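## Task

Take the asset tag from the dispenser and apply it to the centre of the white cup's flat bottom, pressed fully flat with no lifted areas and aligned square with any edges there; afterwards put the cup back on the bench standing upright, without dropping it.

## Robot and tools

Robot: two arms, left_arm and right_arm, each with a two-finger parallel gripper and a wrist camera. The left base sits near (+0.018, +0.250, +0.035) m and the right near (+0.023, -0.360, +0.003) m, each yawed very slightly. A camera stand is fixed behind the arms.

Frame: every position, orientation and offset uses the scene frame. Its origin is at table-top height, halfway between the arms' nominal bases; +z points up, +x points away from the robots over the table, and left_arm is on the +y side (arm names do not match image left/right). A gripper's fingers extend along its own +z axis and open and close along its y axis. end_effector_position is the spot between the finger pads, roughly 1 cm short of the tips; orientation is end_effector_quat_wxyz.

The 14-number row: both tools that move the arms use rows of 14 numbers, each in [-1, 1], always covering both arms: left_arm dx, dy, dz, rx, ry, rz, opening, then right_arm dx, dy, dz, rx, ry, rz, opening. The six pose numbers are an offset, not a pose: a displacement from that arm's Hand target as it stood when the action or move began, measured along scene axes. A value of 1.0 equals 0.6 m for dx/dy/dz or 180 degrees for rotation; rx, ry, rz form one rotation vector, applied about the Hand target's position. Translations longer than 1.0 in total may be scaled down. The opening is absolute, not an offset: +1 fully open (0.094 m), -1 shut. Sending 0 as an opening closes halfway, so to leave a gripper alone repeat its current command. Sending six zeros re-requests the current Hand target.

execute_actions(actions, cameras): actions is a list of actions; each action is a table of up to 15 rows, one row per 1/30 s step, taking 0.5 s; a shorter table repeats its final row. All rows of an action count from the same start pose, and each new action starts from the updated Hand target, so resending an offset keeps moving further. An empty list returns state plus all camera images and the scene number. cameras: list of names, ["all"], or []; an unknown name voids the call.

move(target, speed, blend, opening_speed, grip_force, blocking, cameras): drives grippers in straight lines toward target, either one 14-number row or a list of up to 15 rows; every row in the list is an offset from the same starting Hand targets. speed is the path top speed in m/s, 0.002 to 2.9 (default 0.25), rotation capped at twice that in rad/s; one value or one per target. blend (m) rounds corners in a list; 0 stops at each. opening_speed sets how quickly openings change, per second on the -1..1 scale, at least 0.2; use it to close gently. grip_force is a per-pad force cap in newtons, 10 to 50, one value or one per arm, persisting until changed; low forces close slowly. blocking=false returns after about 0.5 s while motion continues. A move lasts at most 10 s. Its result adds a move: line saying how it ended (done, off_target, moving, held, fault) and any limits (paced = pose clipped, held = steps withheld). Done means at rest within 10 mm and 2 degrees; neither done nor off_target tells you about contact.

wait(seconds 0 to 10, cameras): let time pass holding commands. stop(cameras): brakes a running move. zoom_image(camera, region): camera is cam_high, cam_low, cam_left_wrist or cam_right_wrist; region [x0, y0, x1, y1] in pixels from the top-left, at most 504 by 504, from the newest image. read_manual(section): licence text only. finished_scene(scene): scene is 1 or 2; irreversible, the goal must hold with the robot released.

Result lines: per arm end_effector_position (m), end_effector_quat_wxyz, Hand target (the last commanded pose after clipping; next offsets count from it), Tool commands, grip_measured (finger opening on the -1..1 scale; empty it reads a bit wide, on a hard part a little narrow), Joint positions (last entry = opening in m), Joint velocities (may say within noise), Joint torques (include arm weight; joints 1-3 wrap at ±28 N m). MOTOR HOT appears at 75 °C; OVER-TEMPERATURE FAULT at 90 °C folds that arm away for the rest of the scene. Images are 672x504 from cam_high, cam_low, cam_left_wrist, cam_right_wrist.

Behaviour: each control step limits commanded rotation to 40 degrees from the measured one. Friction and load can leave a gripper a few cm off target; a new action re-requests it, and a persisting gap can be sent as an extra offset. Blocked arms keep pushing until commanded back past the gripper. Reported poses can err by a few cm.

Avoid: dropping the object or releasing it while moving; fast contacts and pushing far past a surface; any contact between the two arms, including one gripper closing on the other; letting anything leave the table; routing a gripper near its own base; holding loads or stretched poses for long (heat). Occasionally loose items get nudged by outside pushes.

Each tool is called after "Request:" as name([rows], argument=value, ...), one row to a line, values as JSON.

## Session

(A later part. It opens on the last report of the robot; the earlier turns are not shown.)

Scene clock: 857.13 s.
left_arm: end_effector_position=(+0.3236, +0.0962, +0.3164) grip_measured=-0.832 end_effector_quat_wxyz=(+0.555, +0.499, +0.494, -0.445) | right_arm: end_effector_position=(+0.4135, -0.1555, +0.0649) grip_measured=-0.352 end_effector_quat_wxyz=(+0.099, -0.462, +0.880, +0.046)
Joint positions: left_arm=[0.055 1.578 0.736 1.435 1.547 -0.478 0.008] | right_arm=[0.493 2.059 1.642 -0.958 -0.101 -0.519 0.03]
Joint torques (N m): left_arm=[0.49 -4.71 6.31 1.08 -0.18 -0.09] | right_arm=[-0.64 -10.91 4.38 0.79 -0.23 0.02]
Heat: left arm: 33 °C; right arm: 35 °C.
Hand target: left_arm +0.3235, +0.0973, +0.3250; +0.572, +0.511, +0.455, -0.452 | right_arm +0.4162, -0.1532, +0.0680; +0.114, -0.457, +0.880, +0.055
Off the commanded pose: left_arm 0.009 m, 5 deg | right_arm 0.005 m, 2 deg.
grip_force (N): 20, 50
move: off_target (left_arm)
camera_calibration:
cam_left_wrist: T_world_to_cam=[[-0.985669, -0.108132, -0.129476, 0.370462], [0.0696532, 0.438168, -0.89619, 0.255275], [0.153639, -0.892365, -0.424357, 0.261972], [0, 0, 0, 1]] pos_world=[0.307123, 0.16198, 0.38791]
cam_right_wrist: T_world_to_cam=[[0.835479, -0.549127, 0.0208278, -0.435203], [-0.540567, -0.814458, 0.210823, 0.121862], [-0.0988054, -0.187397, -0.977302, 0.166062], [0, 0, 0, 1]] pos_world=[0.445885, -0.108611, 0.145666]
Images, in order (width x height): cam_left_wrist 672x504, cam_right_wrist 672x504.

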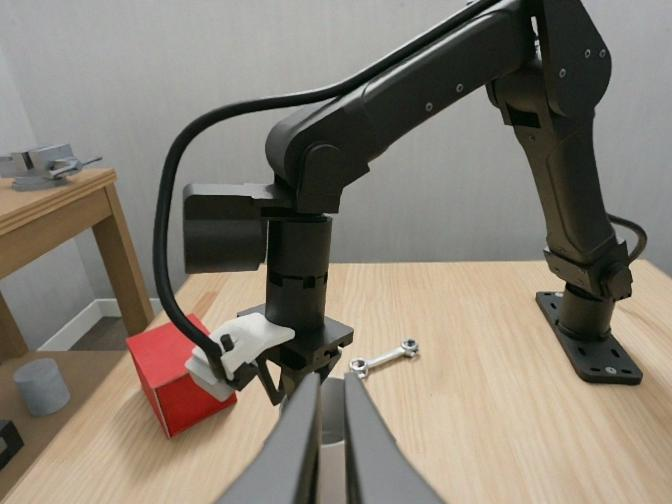

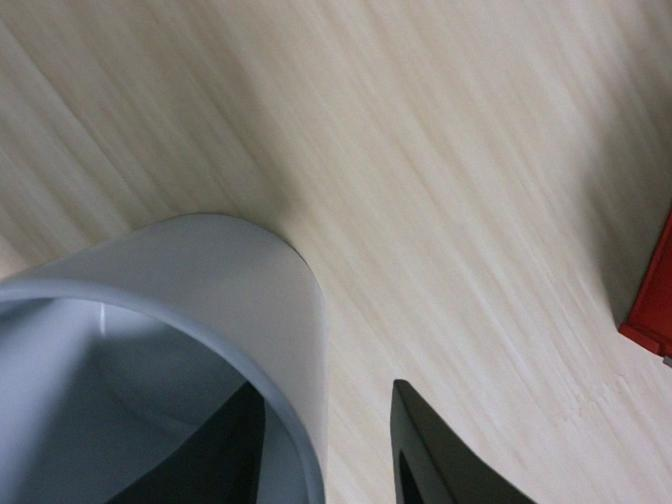

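Request:
move(target=[0, 0, 0, 0, 0, 0, -0.83, 0, 0, 0.16, 0, 0, 0, -0.35], speed=0.05, cameras=["all"])

Scene clock: 861.53 s.
left_arm: end_effector_position=(+0.3235, +0.0962, +0.3166) grip_measured=-0.832 end_effector_quat_wxyz=(+0.556, +0.500, +0.493, -0.445) | right_arm: end_effector_position=(+0.4180, -0.1534, +0.1504) grip_measured=-0.352 end_effector_quat_wxyz=(+0.108, -0.462, +0.879, +0.046)
Joint positions: left_arm=[0.055 1.578 0.736 1.439 1.547 -0.48 0.008] | right_arm=[0.493 2.059 1.979 -1.278 -0.101 -0.519 0.03]
Joint torques (N m): left_arm=[0.54 -4.62 6.3 1.08 -0.17 -0.09] | right_arm=[-0.62 -10.61 8.08 0.26 -0.24 0.02]
Heat: left arm: 33 °C; right arm: 35 °C.
Hand target: left_arm +0.3235, +0.0973, +0.3250; +0.572, +0.511, +0.455, -0.452 | right_arm +0.4162, -0.1532, +0.1640; +0.114, -0.457, +0.880, +0.055
Off the commanded pose: left_arm 0.009 m, 5 deg | right_arm 0.014 m, 1 deg.
grip_force (N): 20, 50
move: off_target (left_arm, right_arm)
camera_calibration:
cam_left_wrist: T_world_to_cam=[[-0.985475, -0.108062, -0.131002, 0.370712], [0.0710538, 0.438269, -0.896031, 0.254967], [0.154241, -0.892324, -0.424225, 0.26186], [0, 0, 0, 1]] pos_world=[0.306821, 0.16198, 0.38811]
cam_right_wrist: T_world_to_cam=[[0.835072, -0.549338, 0.029708, -0.440747], [-0.54372, -0.815894, 0.196685, 0.111129], [-0.0838081, -0.180399, -0.980017, 0.245752], [0, 0, 0, 1]] pos_world=[0.449075, -0.107116, 0.232077]

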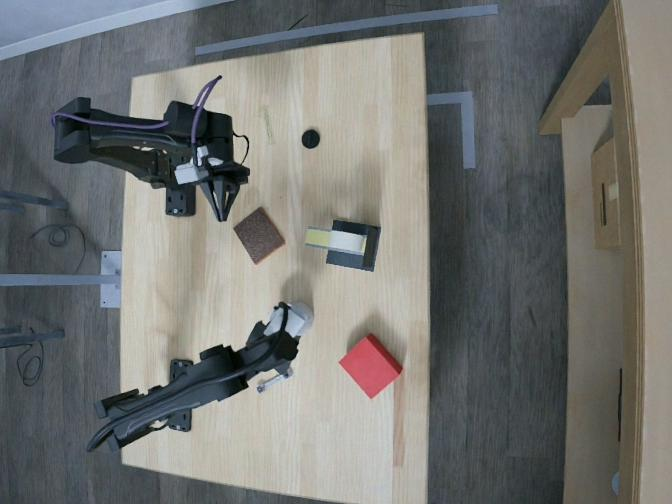

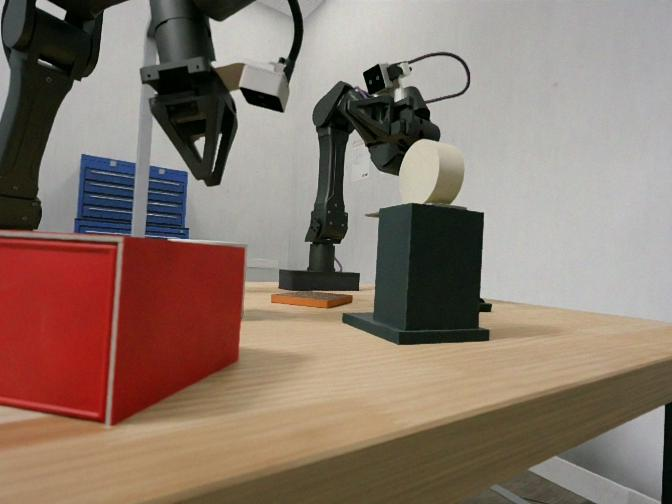

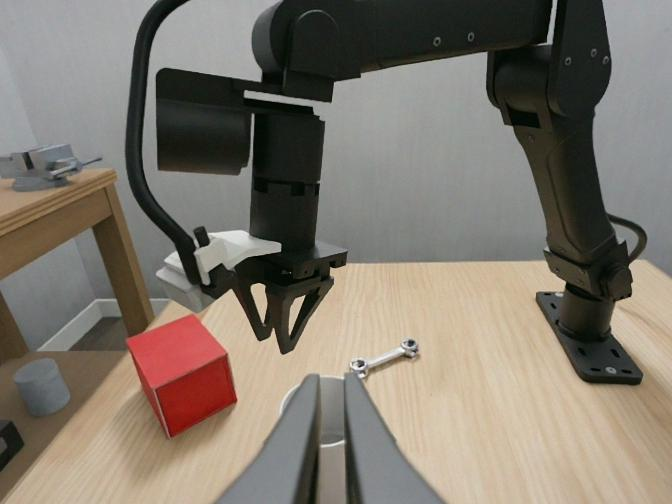

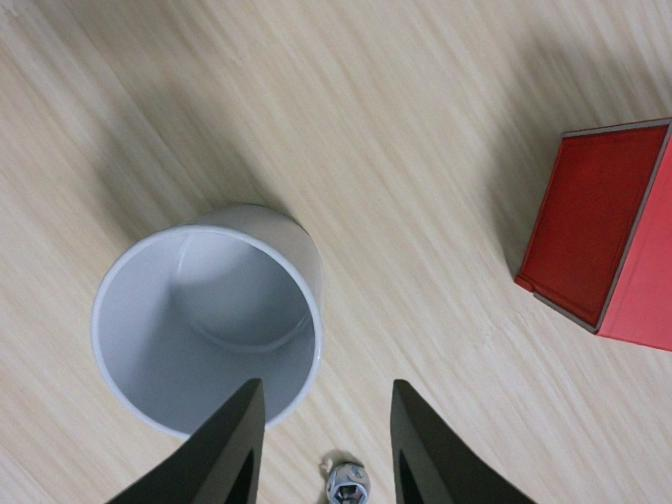

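Request:
move(target=[0, 0, 0, 0, 0, 0, -0.83, -0.0633, 0.035, -0.0083, -0.0646, 0.0483, 0.0006, 0.745], speed=0.08, cameras=["cam_right_wrist", "cam_high", "cam_low"])

Scene clock: 892.90 s.
left_arm: end_effector_position=(+0.3234, +0.0962, +0.3167) grip_measured=-0.832 end_effector_quat_wxyz=(+0.556, +0.500, +0.493, -0.445) | right_arm: end_effector_position=(+0.3804, -0.1294, +0.1639) grip_measured=+0.743 end_effector_quat_wxyz=(+0.040, -0.469, +0.882, +0.008)
Joint positions: left_arm=[0.055 1.578 0.736 1.44 1.547 -0.481 0.008] | right_arm=[0.62 2.142 2.185 -1.532 -0.011 -0.411 0.082]
Joint torques (N m): left_arm=[0.59 -4.67 6.32 1.09 -0.19 -0.09] | right_arm=[0.32 -8.49 6.02 0.09 0.18 0.13]
Heat: left arm: 33 °C; right arm: 36 °C.
Hand target: left_arm +0.3235, +0.0973, +0.3250; +0.572, +0.511, +0.455, -0.452 | right_arm +0.3782, -0.1322, +0.1590; +0.000, -0.461, +0.887, +0.000
Off the commanded pose: left_arm 0.008 m, 5 deg | right_arm 0.006 m, 5 deg.
joint sent to its limit (right arm) — joint 4 (wrist pitch), lower limit. The joint targets are off in position, not in orientation.
grip_force (N): 20, 50
move: off_target (left_arm, right_arm)
camera_calibration:
cam_right_wrist: T_world_to_cam=[[0.841741, -0.539039, 0.0301569, -0.397818], [-0.514824, -0.784599, 0.345487, 0.0762907], [-0.16257, -0.306336, -0.937939, 0.266858], [0, 0, 0, 1]] pos_world=[0.417519, -0.0728336, 0.235936]
Images, in order (width x height): cam_high 672x504, cam_low 672x504, cam_right_wrist 672x504.

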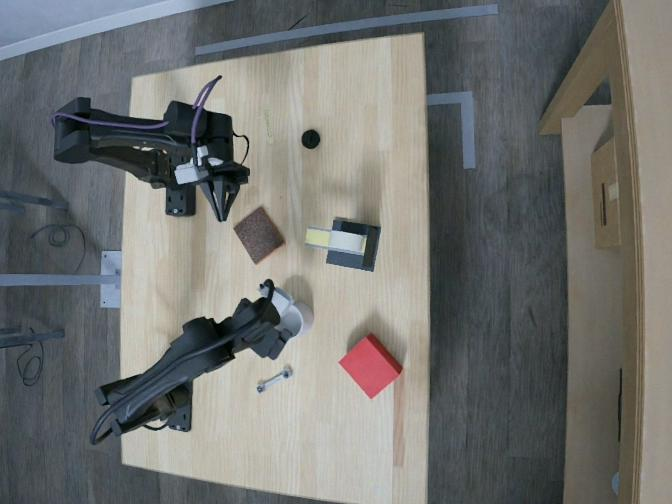

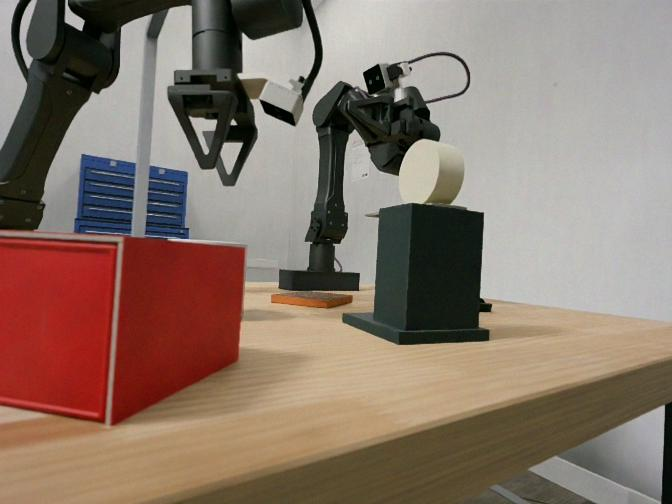

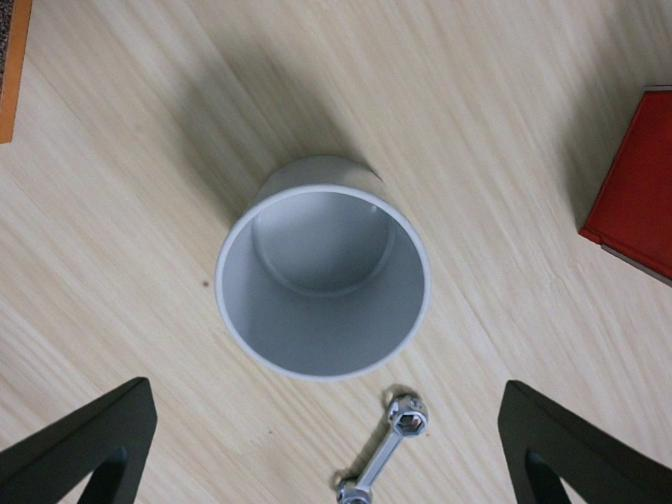

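Request:
execute_actions(actions=[])

Scene clock: 905.33 s.
left_arm: end_effector_position=(+0.3234, +0.0962, +0.3167) grip_measured=-0.832 end_effector_quat_wxyz=(+0.556, +0.500, +0.493, -0.445) | right_arm: end_effector_position=(+0.3804, -0.1294, +0.1639) grip_measured=+0.743 end_effector_quat_wxyz=(+0.040, -0.469, +0.882, +0.008)
Joint positions: left_arm=[0.055 1.578 0.736 1.44 1.547 -0.481 0.008] | right_arm=[0.62 2.142 2.185 -1.532 -0.011 -0.411 0.082]
Joint velocities: within noise
Joint torques (N m): left_arm=[0.5 -4.57 6.31 1.08 -0.17 -0.1] | right_arm=[0.31 -8.49 6.02 0.09 0.19 0.13]
Heat: left arm: 33 °C; right arm: 35 °C.
Hand target: left_arm +0.3235, +0.0973, +0.3250; +0.572, +0.511, +0.455, -0.452 | right_arm +0.3782, -0.1322, +0.1590; +0.000, -0.461, +0.887, +0.000
Tool commands: left_gripper/opening=-0.83 right_gripper/opening=+0.745
Off the commanded pose: left_arm 0.008 m, 5 deg | right_arm 0.006 m, 5 deg.
grip_force (N): 20, 50
camera_calibration:
cam_left_wrist: T_world_to_cam=[[-0.985473, -0.108074, -0.131007, 0.370728], [0.0710668, 0.438189, -0.896069, 0.25508], [0.154247, -0.892362, -0.424143, 0.261875], [0, 0, 0, 1]] pos_world=[0.306821, 0.16198, 0.38821]
cam_right_wrist: T_world_to_cam=[[0.841741, -0.539039, 0.0301569, -0.397818], [-0.514824, -0.784599, 0.345487, 0.0762907], [-0.16257, -0.306336, -0.937939, 0.266858], [0, 0, 0, 1]] pos_world=[0.417519, -0.0728336, 0.235936]

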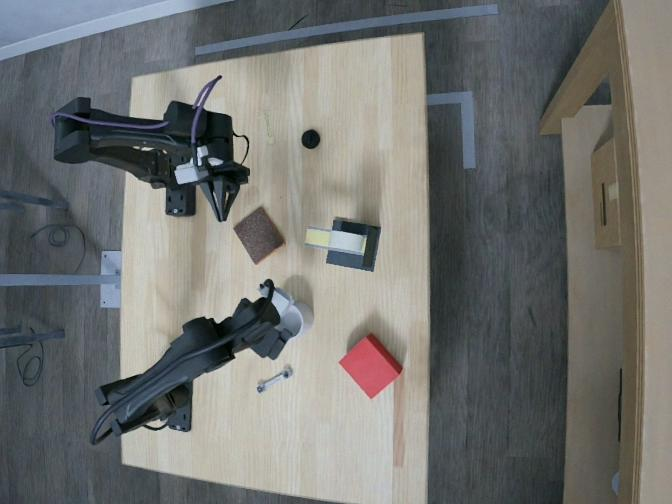

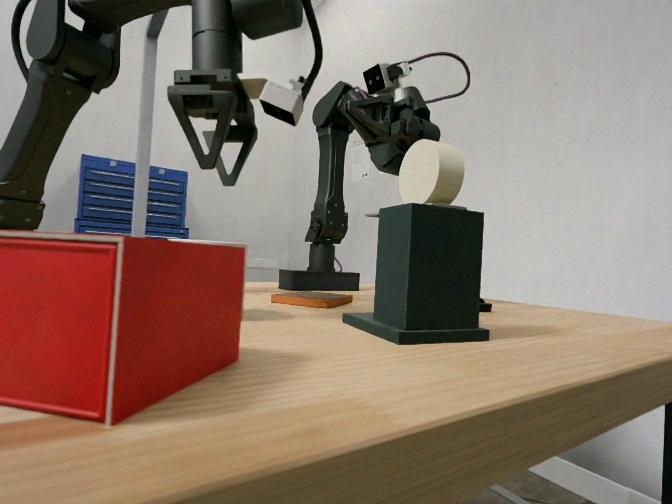

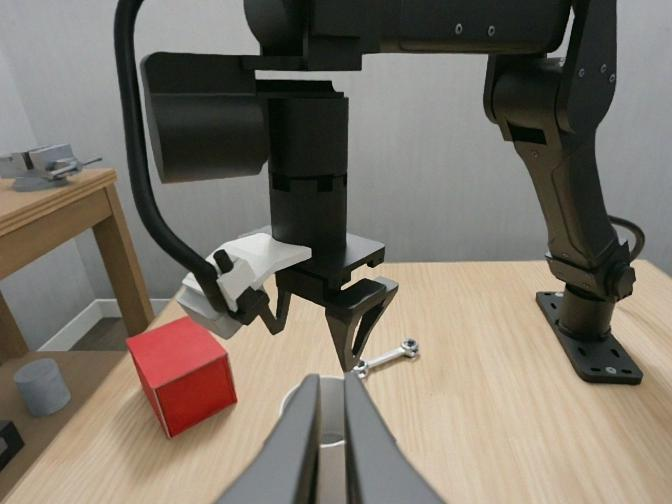

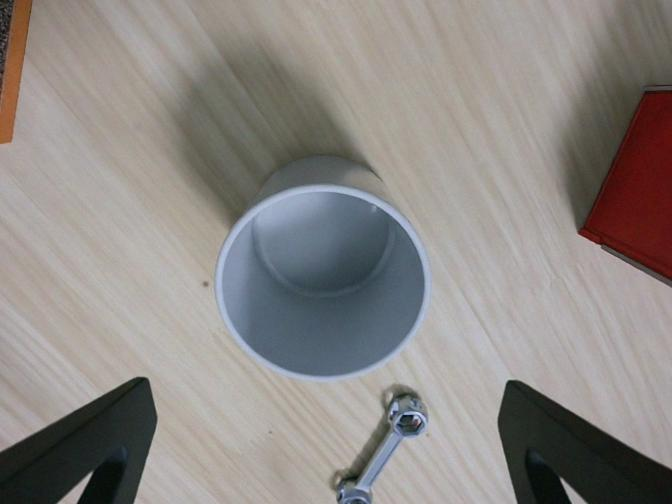

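Request:
move(target=[0,0,0,0,0,0,-0.83,-0.003,0.003,-0.05,0,0,0,0.745], speed=0.08, cameras=["cam_right_wrist","cam_high"])

Scene clock: 926.60 s.
left_arm: end_effector_position=(+0.3234, +0.0962, +0.3167) grip_measured=-0.832 end_effector_quat_wxyz=(+0.556, +0.500, +0.493, -0.445) | right_arm: end_effector_position=(+0.3728, -0.1345, +0.1422) grip_measured=+0.743 end_effector_quat_wxyz=(+0.005, -0.466, +0.885, +0.005)
Joint positions: left_arm=[0.055 1.578 0.736 1.44 1.547 -0.481 0.008] | right_arm=[0.62 2.162 2.131 -1.53 -0.009 -0.405 0.082]
Joint torques (N m): left_arm=[0.5 -4.67 6.27 1.11 -0.18 -0.09] | right_arm=[0.61 -8.2 4.26 0.46 0.18 0.13]
Heat: left arm: 33 °C; right arm: 33 °C.
Hand target: left_arm +0.3235, +0.0973, +0.3250; +0.572, +0.511, +0.455, -0.452 | right_arm +0.3764, -0.1304, +0.1290; +0.000, -0.461, +0.887, +0.000
Off the commanded pose: left_arm 0.008 m, 5 deg | right_arm 0.014 m, 1 deg.
grip_force (N): 20, 50
move: off_target (left_arm, right_arm)
camera_calibration:
cam_right_wrist: T_world_to_cam=[[0.83936, -0.543575, 0.00092406, -0.389149], [-0.496888, -0.766577, 0.406771, 0.0629262], [-0.220402, -0.341886, -0.91353, 0.257038], [0, 0, 0, 1]] pos_world=[0.414555, -0.0754162, 0.209575]
Images, in order (width x height): cam_high 672x504, cam_right_wrist 672x504.

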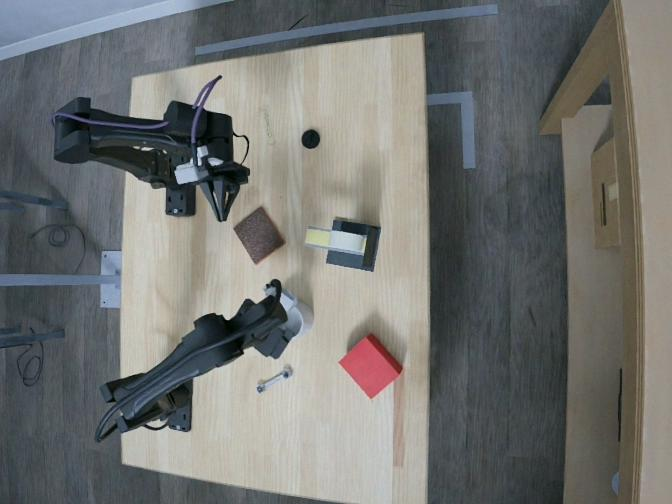

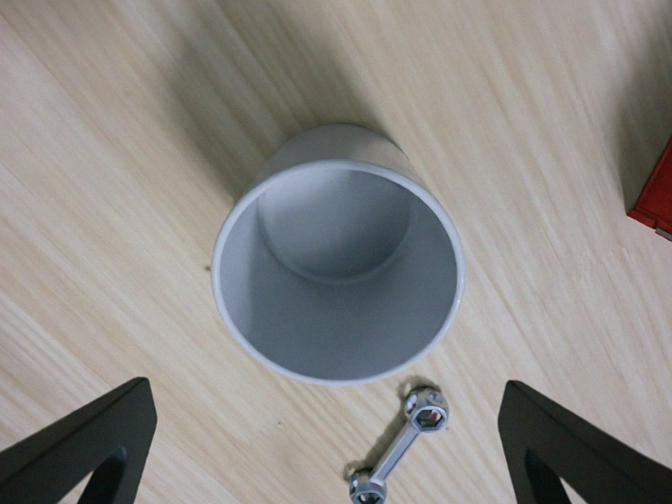

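Request:
move(target=[0,0,0,0,0,0,-0.83,0.011,0.0057,-0.048,0,0,0,0.745], speed=0.06, cameras=["cam_right_wrist","cam_left_wrist"])

Scene clock: 934.10 s.
left_arm: end_effector_position=(+0.3233, +0.0962, +0.3168) grip_measured=-0.832 end_effector_quat_wxyz=(+0.556, +0.500, +0.493, -0.445) | right_arm: end_effector_position=(+0.3796, -0.1302, +0.1149) grip_measured=+0.743 end_effector_quat_wxyz=(+0.005, -0.466, +0.885, +0.005)
Joint positions: left_arm=[0.055 1.578 0.736 1.442 1.547 -0.483 0.008] | right_arm=[0.62 2.179 2.048 -1.429 -0.009 -0.405 0.082]
Joint torques (N m): left_arm=[0.55 -4.67 6.24 1.1 -0.17 -0.09] | right_arm=[0.44 -8.29 4.4 0.46 0.17 0.11]
Heat: left arm: 33 °C; right arm: 33 °C.
Hand target: left_arm +0.3235, +0.0973, +0.3250; +0.572, +0.511, +0.455, -0.452 | right_arm +0.3830, -0.1270, +0.1002; +0.000, -0.461, +0.887, +0.000
Off the commanded pose: left_arm 0.008 m, 5 deg | right_arm 0.015 m, 1 deg.
grip_force (N): 20, 50
move: off_target (left_arm, right_arm)
camera_calibration:
cam_left_wrist: T_world_to_cam=[[-0.985475, -0.108084, -0.130986, 0.370637], [0.0710442, 0.438187, -0.896072, 0.255185], [0.154247, -0.892362, -0.424143, 0.261933], [0, 0, 0, 1]] pos_world=[0.306721, 0.16198, 0.38831]
cam_right_wrist: T_world_to_cam=[[0.839328, -0.543623, 0.0016352, -0.392584], [-0.497477, -0.76686, 0.405515, 0.0809948], [-0.219193, -0.341173, -0.914087, 0.234747], [0, 0, 0, 1]] pos_world=[0.421255, -0.0712166, 0.182377]
Images, in order (width x height): cam_left_wrist 672x504, cam_right_wrist 672x504.

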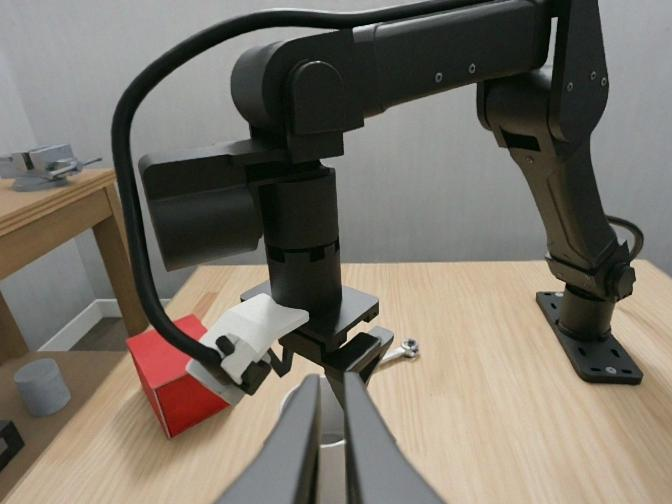

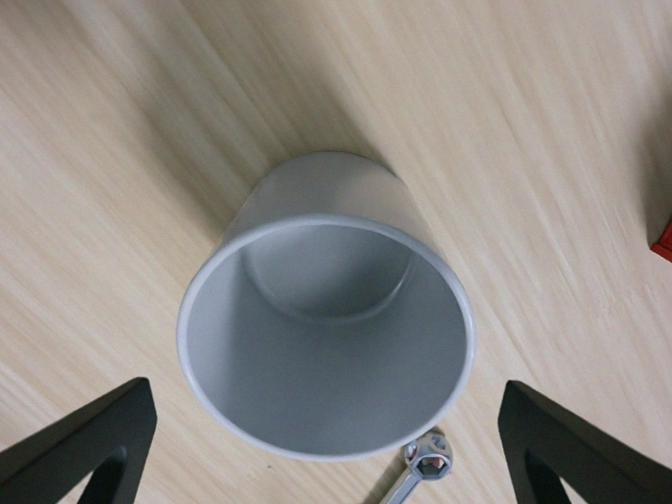

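Request:
move(target=[0,0,0,0,0,0,-0.83,0,0,-0.022,0,0,0,0.71], speed=0.04, cameras=["cam_right_wrist"])

Request:
zoom_image(camera="cam_right_wrist", region=[90, 160, 590, 504])

Scene clock: 944.23 s.
left_arm: end_effector_position=(+0.3233, +0.0962, +0.3168) grip_measured=-0.832 end_effector_quat_wxyz=(+0.556, +0.500, +0.493, -0.445) | right_arm: end_effector_position=(+0.3805, -0.1296, +0.1014) grip_measured=+0.712 end_effector_quat_wxyz=(+0.005, -0.466, +0.885, +0.005)
Joint positions: left_arm=[0.055 1.578 0.736 1.442 1.547 -0.483 0.008] | right_arm=[0.62 2.179 1.995 -1.375 -0.009 -0.405 0.08]
Joint torques (N m): left_arm=[0.57 -4.56 6.27 1.09 -0.16 -0.08] | right_arm=[0.46 -8.5 4.21 0.48 0.18 0.11]
Heat: left arm: 33 °C; right arm: 33 °C.
Hand target: left_arm +0.3235, +0.0973, +0.3250; +0.572, +0.511, +0.455, -0.452 | right_arm +0.3830, -0.1270, +0.0870; +0.000, -0.461, +0.887, +0.000
Off the commanded pose: left_arm 0.008 m, 5 deg | right_arm 0.015 m, 1 deg.
grip_force (N): 20, 50
move: off_target (left_arm, right_arm)
camera_calibration:
cam_right_wrist: T_world_to_cam=[[0.839328, -0.543623, 0.0016352, -0.393075], [-0.497477, -0.76686, 0.405515, 0.0874268], [-0.219193, -0.341173, -0.914087, 0.222831], [0, 0, 0, 1]] pos_world=[0.422255, -0.0706166, 0.168877]
Images, in order (width x height): cam_right_wrist 672x504.

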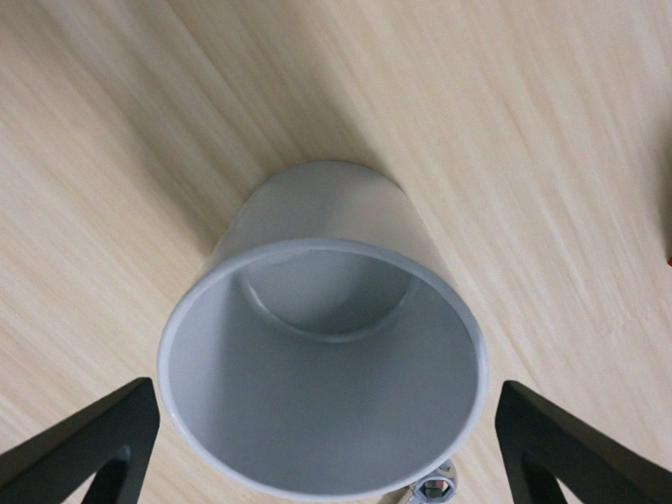

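Scaled by 1.008 from the camera's 672x504 image, which has a finer 960x720 frame.

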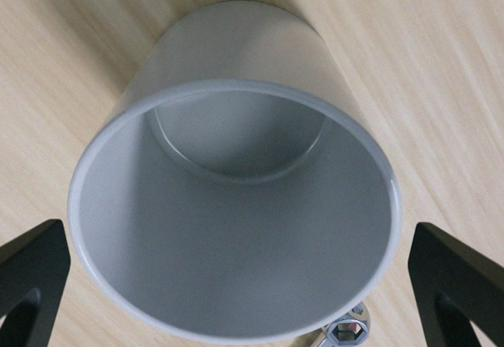

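Request:
move(target=[0,0,0,0,0,0,-0.83,-0.0022,0.003,-0.012,0,0,0,0.66], speed=0.04, cameras=["cam_right_wrist"])

Request:
zoom_image(camera="cam_right_wrist", region=[90, 160, 590, 504])

Scene clock: 949.83 s.
left_arm: end_effector_position=(+0.3233, +0.0962, +0.3168) grip_measured=-0.832 end_effector_quat_wxyz=(+0.556, +0.500, +0.493, -0.445) | right_arm: end_effector_position=(+0.3808, -0.1295, +0.0940) grip_measured=+0.662 end_effector_quat_wxyz=(+0.005, -0.465, +0.885, +0.005)
Joint positions: left_arm=[0.055 1.578 0.736 1.442 1.547 -0.483 0.008] | right_arm=[0.62 2.179 1.965 -1.346 -0.009 -0.402 0.078]
Joint torques (N m): left_arm=[0.43 -4.62 6.37 1.11 -0.19 -0.1] | right_arm=[0.65 -8.57 4.19 0.47 0.18 0.13]
Heat: left arm: 33 °C; right arm: 33 °C.
Hand target: left_arm +0.3235, +0.0973, +0.3250; +0.572, +0.511, +0.455, -0.452 | right_arm +0.3817, -0.1252, +0.0798; +0.000, -0.461, +0.887, +0.000
Off the commanded pose: left_arm 0.008 m, 5 deg | right_arm 0.015 m, 1 deg.
grip_force (N): 20, 50
move: off_target (left_arm, right_arm)
camera_calibration:
cam_right_wrist: T_world_to_cam=[[0.837645, -0.546213, 0.00158093, -0.39281], [-0.499817, -0.765321, 0.405545, 0.0917966], [-0.220304, -0.340493, -0.914074, 0.216704], [0, 0, 0, 1]] pos_world=[0.422657, -0.070518, 0.161477]
Images, in order (width x height): cam_right_wrist 672x504.

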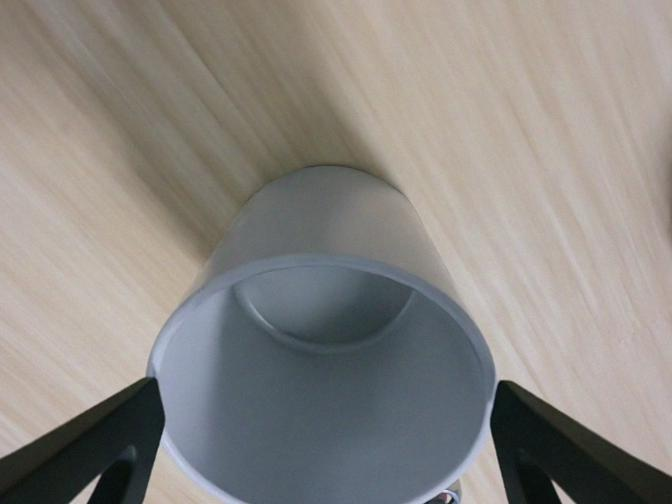

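Scaled by 1.008 from the camera's 672x504 image, which has a finer 960x720 frame.

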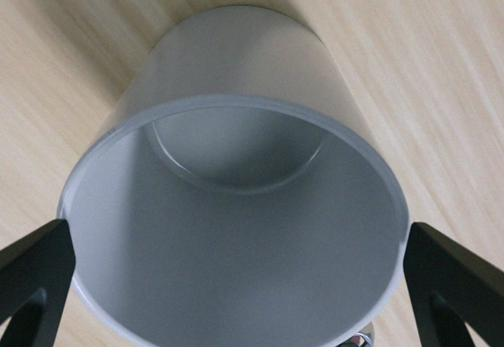

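Request:
move(target=[0,0,0,0,0,0,-0.83,-0.0045,0.0072,0.005,0,0,0,0.66], speed=0.05, cameras=["cam_right_wrist"])

Request:
zoom_image(camera="cam_right_wrist", region=[90, 160, 590, 504])

Scene clock: 953.43 s.
left_arm: end_effector_position=(+0.3233, +0.0962, +0.3168) grip_measured=-0.832 end_effector_quat_wxyz=(+0.556, +0.500, +0.493, -0.445) | right_arm: end_effector_position=(+0.3758, -0.1218, +0.0940) grip_measured=+0.662 end_effector_quat_wxyz=(+0.005, -0.469, +0.883, +0.005)
Joint positions: left_arm=[0.055 1.578 0.736 1.442 1.547 -0.483 0.008] | right_arm=[0.642 2.179 1.965 -1.346 -0.009 -0.39 0.078]
Joint torques (N m): left_arm=[0.59 -4.62 6.32 1.07 -0.15 -0.09] | right_arm=[0.47 -8.5 5.12 0.36 0.18 0.14]
Heat: left arm: 33 °C; right arm: 33 °C.
Hand target: left_arm +0.3235, +0.0973, +0.3250; +0.572, +0.511, +0.455, -0.452 | right_arm +0.3790, -0.1209, +0.0828; +0.000, -0.461, +0.887, +0.000
Off the commanded pose: left_arm 0.008 m, 5 deg | right_arm 0.012 m, 1 deg.
grip_force (N): 20, 50
move: off_target (left_arm, right_arm)
camera_calibration:
cam_right_wrist: T_world_to_cam=[[0.842659, -0.538446, 0.00141795, -0.38532], [-0.49266, -0.769937, 0.405565, 0.0918425], [-0.217283, -0.342452, -0.914065, 0.21681], [0, 0, 0, 1]] pos_world=[0.417049, -0.0625138, 0.161477]
Images, in order (width x height): cam_right_wrist 672x504.

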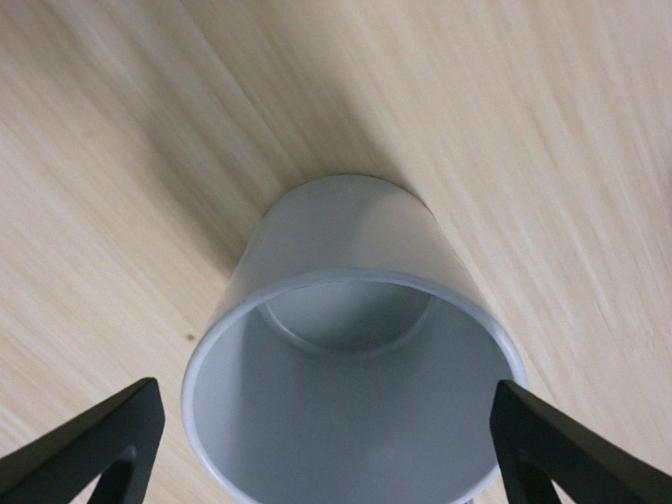

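Scaled by 1.008 from the camera's 672x504 image, which has a finer 960x720 frame.

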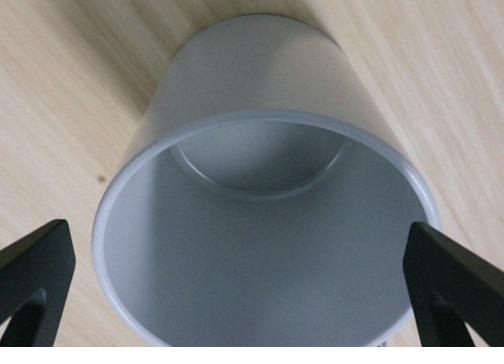

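Request:
move(target=[0,0,0,0,0,0,-0.83,0.0065,-0.0101,0.0,0,0,0,0.66], speed=0.08, cameras=["cam_right_wrist"])

Request:
zoom_image(camera="cam_right_wrist", region=[90, 160, 590, 504])

Scene clock: 958.10 s.
left_arm: end_effector_position=(+0.3233, +0.0962, +0.3168) grip_measured=-0.832 end_effector_quat_wxyz=(+0.556, +0.500, +0.493, -0.445) | right_arm: end_effector_position=(+0.3790, -0.1267, +0.0940) grip_measured=+0.662 end_effector_quat_wxyz=(+0.005, -0.463, +0.886, +0.005)
Joint positions: left_arm=[0.055 1.578 0.736 1.442 1.547 -0.483 0.008] | right_arm=[0.628 2.179 1.965 -1.346 -0.009 -0.39 0.078]
Joint torques (N m): left_arm=[0.65 -4.56 6.26 1.09 -0.18 -0.09] | right_arm=[-0.5 -8.51 5.08 0.36 0.17 -0.03]
Heat: left arm: 33 °C; right arm: 33 °C.
Hand target: left_arm +0.3235, +0.0973, +0.3250; +0.572, +0.511, +0.455, -0.452 | right_arm +0.3829, -0.1269, +0.0828; +0.000, -0.461, +0.887, +0.000
Off the commanded pose: left_arm 0.008 m, 5 deg | right_arm 0.012 m, 1 deg.
grip_force (N): 20, 50
move: off_target (left_arm, right_arm)
camera_calibration:
cam_right_wrist: T_world_to_cam=[[0.835157, -0.55001, 0.00147272, -0.389385], [-0.503242, -0.763057, 0.405576, 0.0945522], [-0.221947, -0.33946, -0.91406, 0.217985], [0, 0, 0, 1]] pos_world=[0.421161, -0.0680201, 0.161476]
Images, in order (width x height): cam_right_wrist 672x504.

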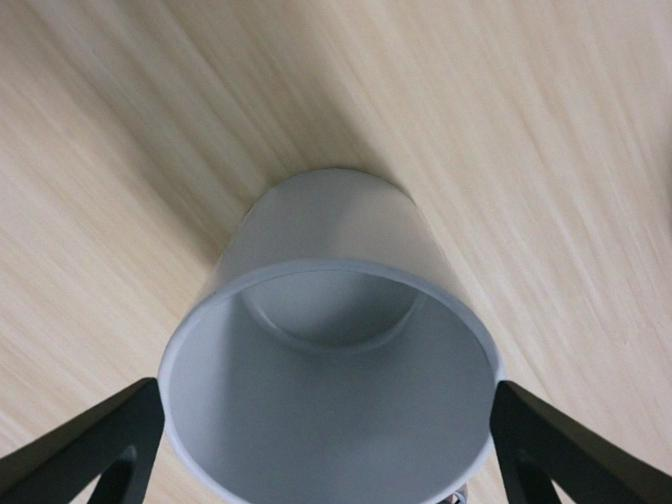

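Scaled by 1.008 from the camera's 672x504 image, which has a finer 960x720 frame.

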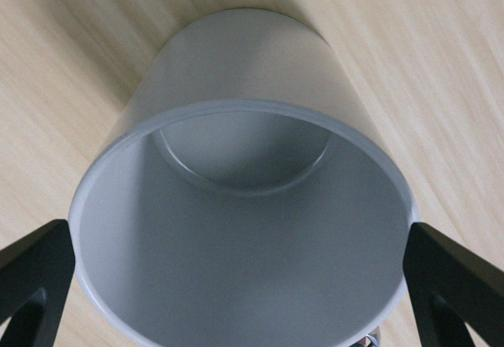

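Request:
move(target=[0,0,0,0,0,0,-0.83,0,0,-0.02,0,0,0,0.66], speed=0.03, cameras=["cam_right_wrist","cam_left_wrist"])

Request:
zoom_image(camera="cam_right_wrist", region=[90, 160, 590, 504])

Scene clock: 961.57 s.
left_arm: end_effector_position=(+0.3233, +0.0962, +0.3168) grip_measured=-0.832 end_effector_quat_wxyz=(+0.556, +0.500, +0.493, -0.445) | right_arm: end_effector_position=(+0.3790, -0.1266, +0.0898) grip_measured=+0.662 end_effector_quat_wxyz=(+0.005, -0.462, +0.887, +0.003)
Joint positions: left_arm=[0.055 1.578 0.736 1.442 1.547 -0.483 0.008] | right_arm=[0.63 2.179 1.949 -1.329 -0.006 -0.385 0.078]
Joint torques (N m): left_arm=[0.57 -4.62 6.3 1.09 -0.19 -0.08] | right_arm=[-0.51 -8.54 3.08 0.62 0.14 -0.03]
Heat: left arm: 33 °C; right arm: 33 °C.
Hand target: left_arm +0.3235, +0.0973, +0.3250; +0.572, +0.511, +0.455, -0.452 | right_arm +0.3829, -0.1269, +0.0708; +0.000, -0.461, +0.887, +0.000
Off the commanded pose: left_arm 0.008 m, 5 deg | right_arm 0.019 m, 1 deg.
grip_force (N): 20, 50
move: off_target (left_arm, right_arm)
camera_calibration:
cam_left_wrist: T_world_to_cam=[[-0.985475, -0.108084, -0.130986, 0.370637], [0.0710442, 0.438187, -0.896072, 0.255185], [0.154247, -0.892362, -0.424143, 0.261933], [0, 0, 0, 1]] pos_world=[0.306721, 0.16198, 0.38831]
cam_right_wrist: T_world_to_cam=[[0.833442, -0.552591, 0.00418445, -0.389233], [-0.506254, -0.760475, 0.406676, 0.0977714], [-0.221543, -0.341059, -0.913563, 0.213787], [0, 0, 0, 1]] pos_world=[0.421263, -0.0678203, 0.157175]
Images, in order (width x height): cam_left_wrist 672x504, cam_right_wrist 672x504.

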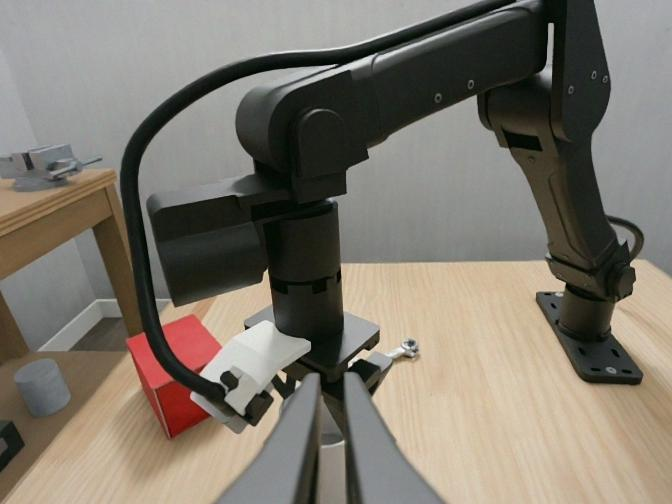

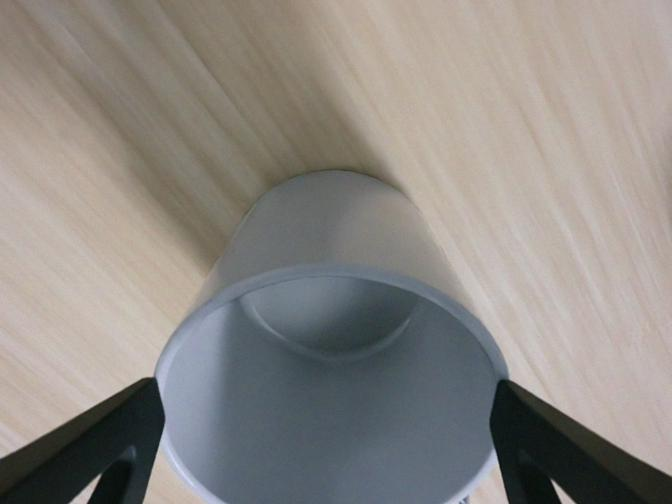

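Scaled by 1.008 from the camera's 672x504 image, which has a finer 960x720 frame.

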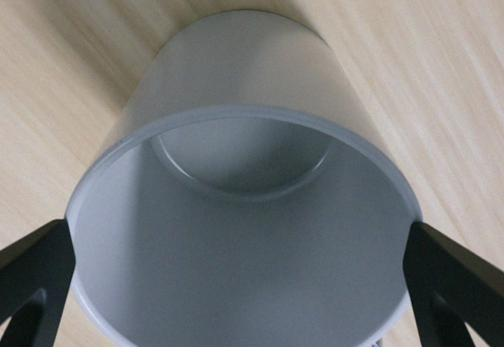

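Request:
move(target=[0,0,0,0,0,0,-0.83,0,0,-0.022,0,0,0,0.66], speed=0.03, cameras=["cam_right_wrist"])

Request:
zoom_image(camera="cam_right_wrist", region=[90, 160, 590, 504])

Scene clock: 965.37 s.
left_arm: end_effector_position=(+0.3233, +0.0962, +0.3168) grip_measured=-0.832 end_effector_quat_wxyz=(+0.556, +0.500, +0.493, -0.445) | right_arm: end_effector_position=(+0.3790, -0.1269, +0.0885) grip_measured=+0.662 end_effector_quat_wxyz=(+0.012, -0.462, +0.887, +0.007)
Joint positions: left_arm=[0.055 1.578 0.736 1.442 1.547 -0.483 0.008] | right_arm=[0.627 2.162 1.916 -1.3 -0.012 -0.388 0.078]
Joint torques (N m): left_arm=[0.59 -4.6 6.38 1.11 -0.18 -0.11] | right_arm=[-0.42 -7.2 1.77 0.85 0.13 -0.03]
Heat: left arm: 33 °C; right arm: 33 °C.
Hand target: left_arm +0.3235, +0.0973, +0.3250; +0.572, +0.511, +0.455, -0.452 | right_arm +0.3829, -0.1269, +0.0576; +0.000, -0.461, +0.887, +0.000
Off the commanded pose: left_arm 0.008 m, 5 deg | right_arm 0.031 m, 2 deg.
grip_force (N): 20, 50
move: off_target (left_arm, right_arm)
camera_calibration:
cam_right_wrist: T_world_to_cam=[[0.833455, -0.552571, 0.00421456, -0.389321], [-0.50953, -0.765539, 0.392849, 0.0997717], [-0.21385, -0.329569, -0.919593, 0.211555], [0, 0, 0, 1]] pos_world=[0.420559, -0.0690263, 0.15699]
Images, in order (width x height): cam_right_wrist 672x504.

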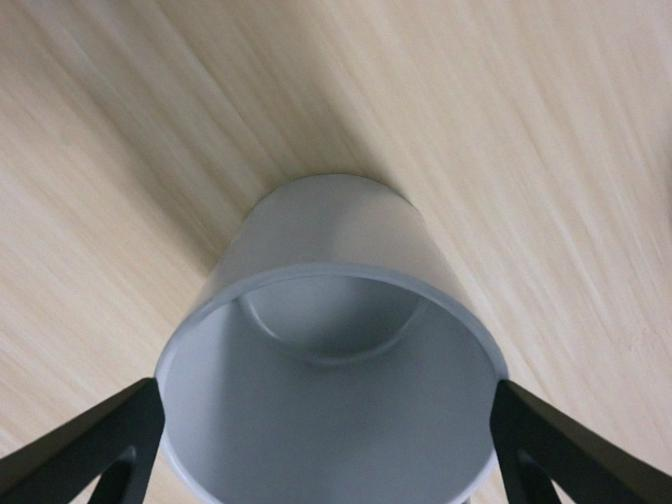

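Scaled by 1.008 from the camera's 672x504 image, which has a finer 960x720 frame.

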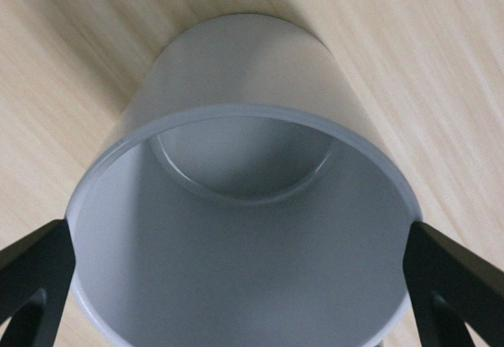

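Request:
move(target=[0,0,0,0,0,0,-0.83,0,0,-0.035,0,0,0,0.66], speed=0.04, cameras=["cam_right_wrist"])

Request:
zoom_image(camera="cam_right_wrist", region=[90, 160, 590, 504])

Scene clock: 967.83 s.
left_arm: end_effector_position=(+0.3233, +0.0962, +0.3168) grip_measured=-0.832 end_effector_quat_wxyz=(+0.556, +0.500, +0.493, -0.445) | right_arm: end_effector_position=(+0.3788, -0.1269, +0.0882) grip_measured=+0.662 end_effector_quat_wxyz=(+0.028, -0.461, +0.887, +0.012)
Joint positions: left_arm=[0.055 1.578 0.736 1.442 1.547 -0.483 0.008] | right_arm=[0.624 2.124 1.853 -1.242 -0.02 -0.39 0.078]
Joint torques (N m): left_arm=[0.53 -4.6 6.3 1.1 -0.18 -0.08] | right_arm=[-0.05 -4.29 0.76 1.08 0.2 -0.02]
Heat: left arm: 33 °C; right arm: 33 °C.
Hand target: left_arm +0.3235, +0.0973, +0.3250; +0.572, +0.511, +0.455, -0.452 | right_arm +0.3829, -0.1269, +0.0366; +0.000, -0.461, +0.887, +0.000
Off the commanded pose: left_arm 0.008 m, 5 deg | right_arm 0.052 m, 4 deg.
grip_force (N): 20, 50
move: off_target (left_arm, right_arm)
camera_calibration:
cam_right_wrist: T_world_to_cam=[[0.832605, -0.553762, 0.0107901, -0.389624], [-0.519619, -0.774228, 0.36134, 0.105412], [-0.191743, -0.30646, -0.932372, 0.2069], [0, 0, 0, 1]] pos_world=[0.418848, -0.0707394, 0.159022]
Images, in order (width x height): cam_right_wrist 672x504.

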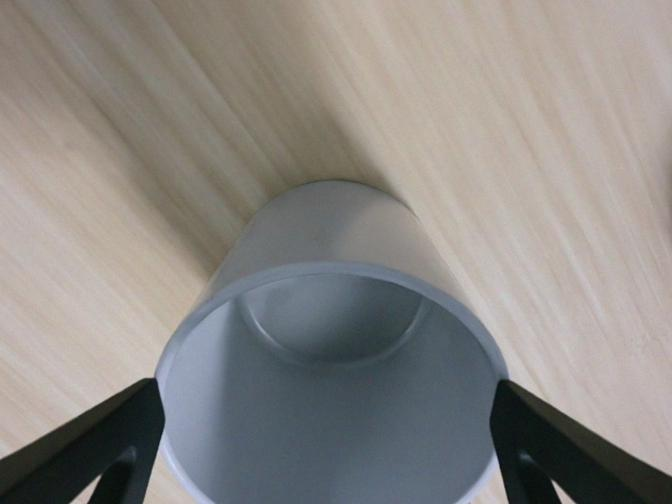

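Scaled by 1.008 from the camera's 672x504 image, which has a finer 960x720 frame.

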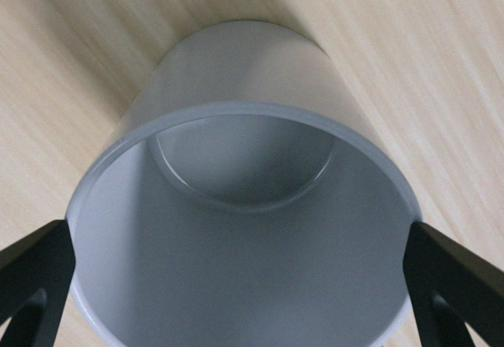

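Request:
move(target=[0,0,0,0,0,0,-0.83,0,0,-0.025,0,0,0,0.66], speed=0.04, cameras=[])

Scene clock: 970.30 s.
left_arm: end_effector_position=(+0.3233, +0.0962, +0.3169) grip_measured=-0.832 end_effector_quat_wxyz=(+0.556, +0.500, +0.493, -0.445) | right_arm: end_effector_position=(+0.3780, -0.1270, +0.0875) grip_measured=+0.662 end_effector_quat_wxyz=(+0.039, -0.460, +0.887, +0.018)
Joint positions: left_arm=[0.055 1.578 0.736 1.443 1.547 -0.483 0.008] | right_arm=[0.62 2.098 1.809 -1.202 -0.029 -0.39 0.078]
Joint torques (N m): left_arm=[0.43 -4.56 6.23 1.08 -0.17 -0.07] | right_arm=[0.23 -2.24 0.09 1.22 0.29 -0.04]
Heat: left arm: 33 °C; right arm: 33 °C.
Hand target: left_arm +0.3235, +0.0973, +0.3250; +0.572, +0.511, +0.455, -0.452 | right_arm +0.3829, -0.1269, +0.0216; +0.000, -0.461, +0.887, +0.000
Off the commanded pose: left_arm 0.008 m, 5 deg | right_arm 0.066 m, 5 deg.
grip_force (N): 20, 50
move: off_target (left_arm, right_arm)
No camera images: "cameras" was empty.

Request:
move([
  [0,0,0,0,0,0,-0.83,-0.004,0,0.12,0,0,0,0.66],
  [0,0,0,0,0,0,-0.83,-0.02,-0.02,0.22,0,0,0,0.66],
], speed=0.05, blend=0.01, cameras=["cam_right_wrist","cam_high"])

Scene clock: 975.47 s.
left_arm: end_effector_position=(+0.3233, +0.0962, +0.3169) grip_measured=-0.832 end_effector_quat_wxyz=(+0.556, +0.500, +0.493, -0.445) | right_arm: end_effector_position=(+0.3681, -0.1334, +0.1396) grip_measured=+0.662 end_effector_quat_wxyz=(-0.003, -0.462, +0.887, +0.005)
Joint positions: left_arm=[0.055 1.578 0.736 1.443 1.547 -0.484 0.008] | right_arm=[0.628 2.162 2.12 -1.535 -0.011 -0.388 0.078]
Joint torques (N m): left_arm=[0.58 -4.64 6.23 1.1 -0.2 -0.11] | right_arm=[-0.7 -11.47 7.23 -0.03 0.19 -0.11]
Heat: left arm: 33 °C; right arm: 33 °C.
Hand target: left_arm +0.3235, +0.0973, +0.3250; +0.572, +0.511, +0.455, -0.452 | right_arm +0.3709, -0.1389, +0.1536; +0.000, -0.461, +0.887, +0.000
Off the commanded pose: left_arm 0.008 m, 5 deg | right_arm 0.015 m, 1 deg.
joint sent to its limit (right arm) — joint 4 (wrist pitch), lower limit. The joint targets are off in position, not in orientation.
grip_force (N): 20, 50
move: off_target (left_arm, right_arm)
camera_calibration:
cam_right_wrist: T_world_to_cam=[[0.834262, -0.551327, -0.00672701, -0.382723], [-0.498234, -0.759037, 0.419077, 0.0623107], [-0.236155, -0.346269, -0.907926, 0.258446], [0, 0, 0, 1]] pos_world=[0.41137, -0.0742171, 0.205963]
Images, in order (width x height): cam_high 672x504, cam_right_wrist 672x504.

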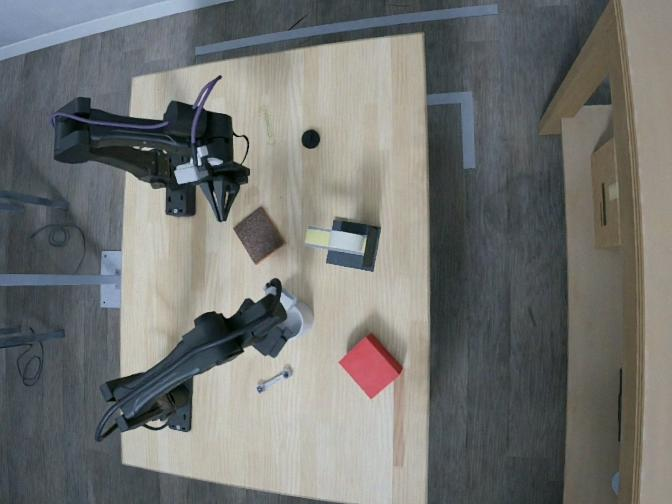

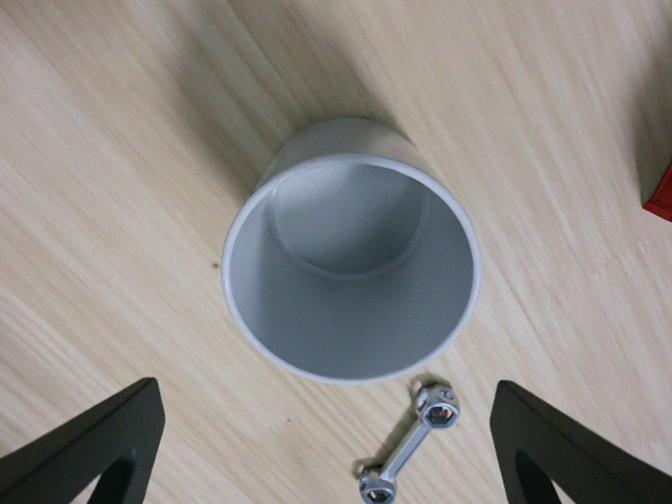

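Request:
move(target=[0,0,0,0,0,0,-0.83,-0.17,-0.13,0.03,0,0,0,0.66], speed=0.15, cameras=["cam_high","cam_left_wrist"])

Scene clock: 978.20 s.
left_arm: end_effector_position=(+0.3233, +0.0962, +0.3169) grip_measured=-0.832 end_effector_quat_wxyz=(+0.556, +0.500, +0.493, -0.445) | right_arm: end_effector_position=(+0.2673, -0.2154, +0.1698) grip_measured=+0.662 end_effector_quat_wxyz=(-0.015, -0.453, +0.891, +0.004)
Joint positions: left_arm=[0.055 1.578 0.736 1.443 1.547 -0.484 0.008] | right_arm=[0.579 1.654 1.557 -1.504 -0.009 -0.417 0.078]
Joint torques (N m): left_arm=[0.61 -4.66 6.26 1.11 -0.19 -0.1] | right_arm=[-0.51 -7.65 3.85 0.35 0.17 -0.14]
Heat: left arm: 33 °C; right arm: 33 °C.
Hand target: left_arm +0.3235, +0.0973, +0.3250; +0.572, +0.511, +0.455, -0.452 | right_arm +0.2689, -0.2169, +0.1716; +0.000, -0.461, +0.887, +0.000
Off the commanded pose: left_arm 0.008 m, 5 deg | right_arm 0.003 m, 2 deg.
grip_force (N): 20, 50
move: off_target (left_arm)
camera_calibration:
cam_left_wrist: T_world_to_cam=[[-0.985475, -0.108084, -0.130986, 0.370551], [0.0710442, 0.438187, -0.896072, 0.255282], [0.154247, -0.892362, -0.424143, 0.261991], [0, 0, 0, 1]] pos_world=[0.306621, 0.16198, 0.38841]
Images, in order (width x height): cam_high 672x504, cam_left_wrist 672x504.

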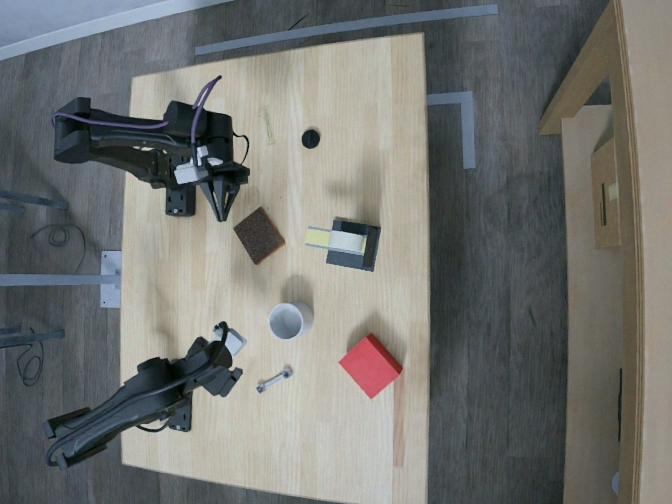

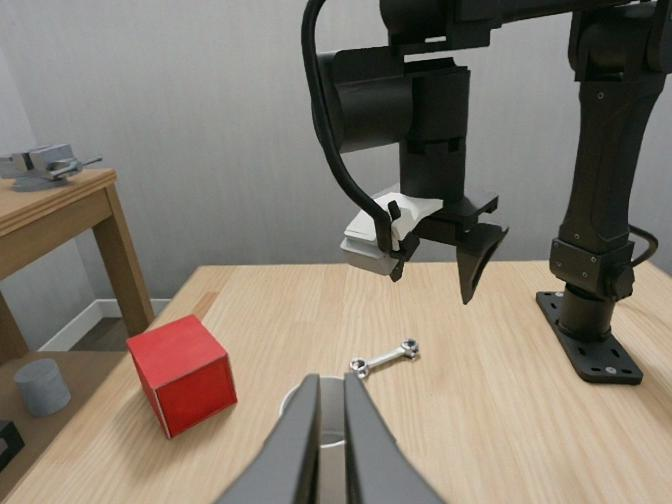

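Request:
finished_scene(scene=1)

The scene is finished: the task was done.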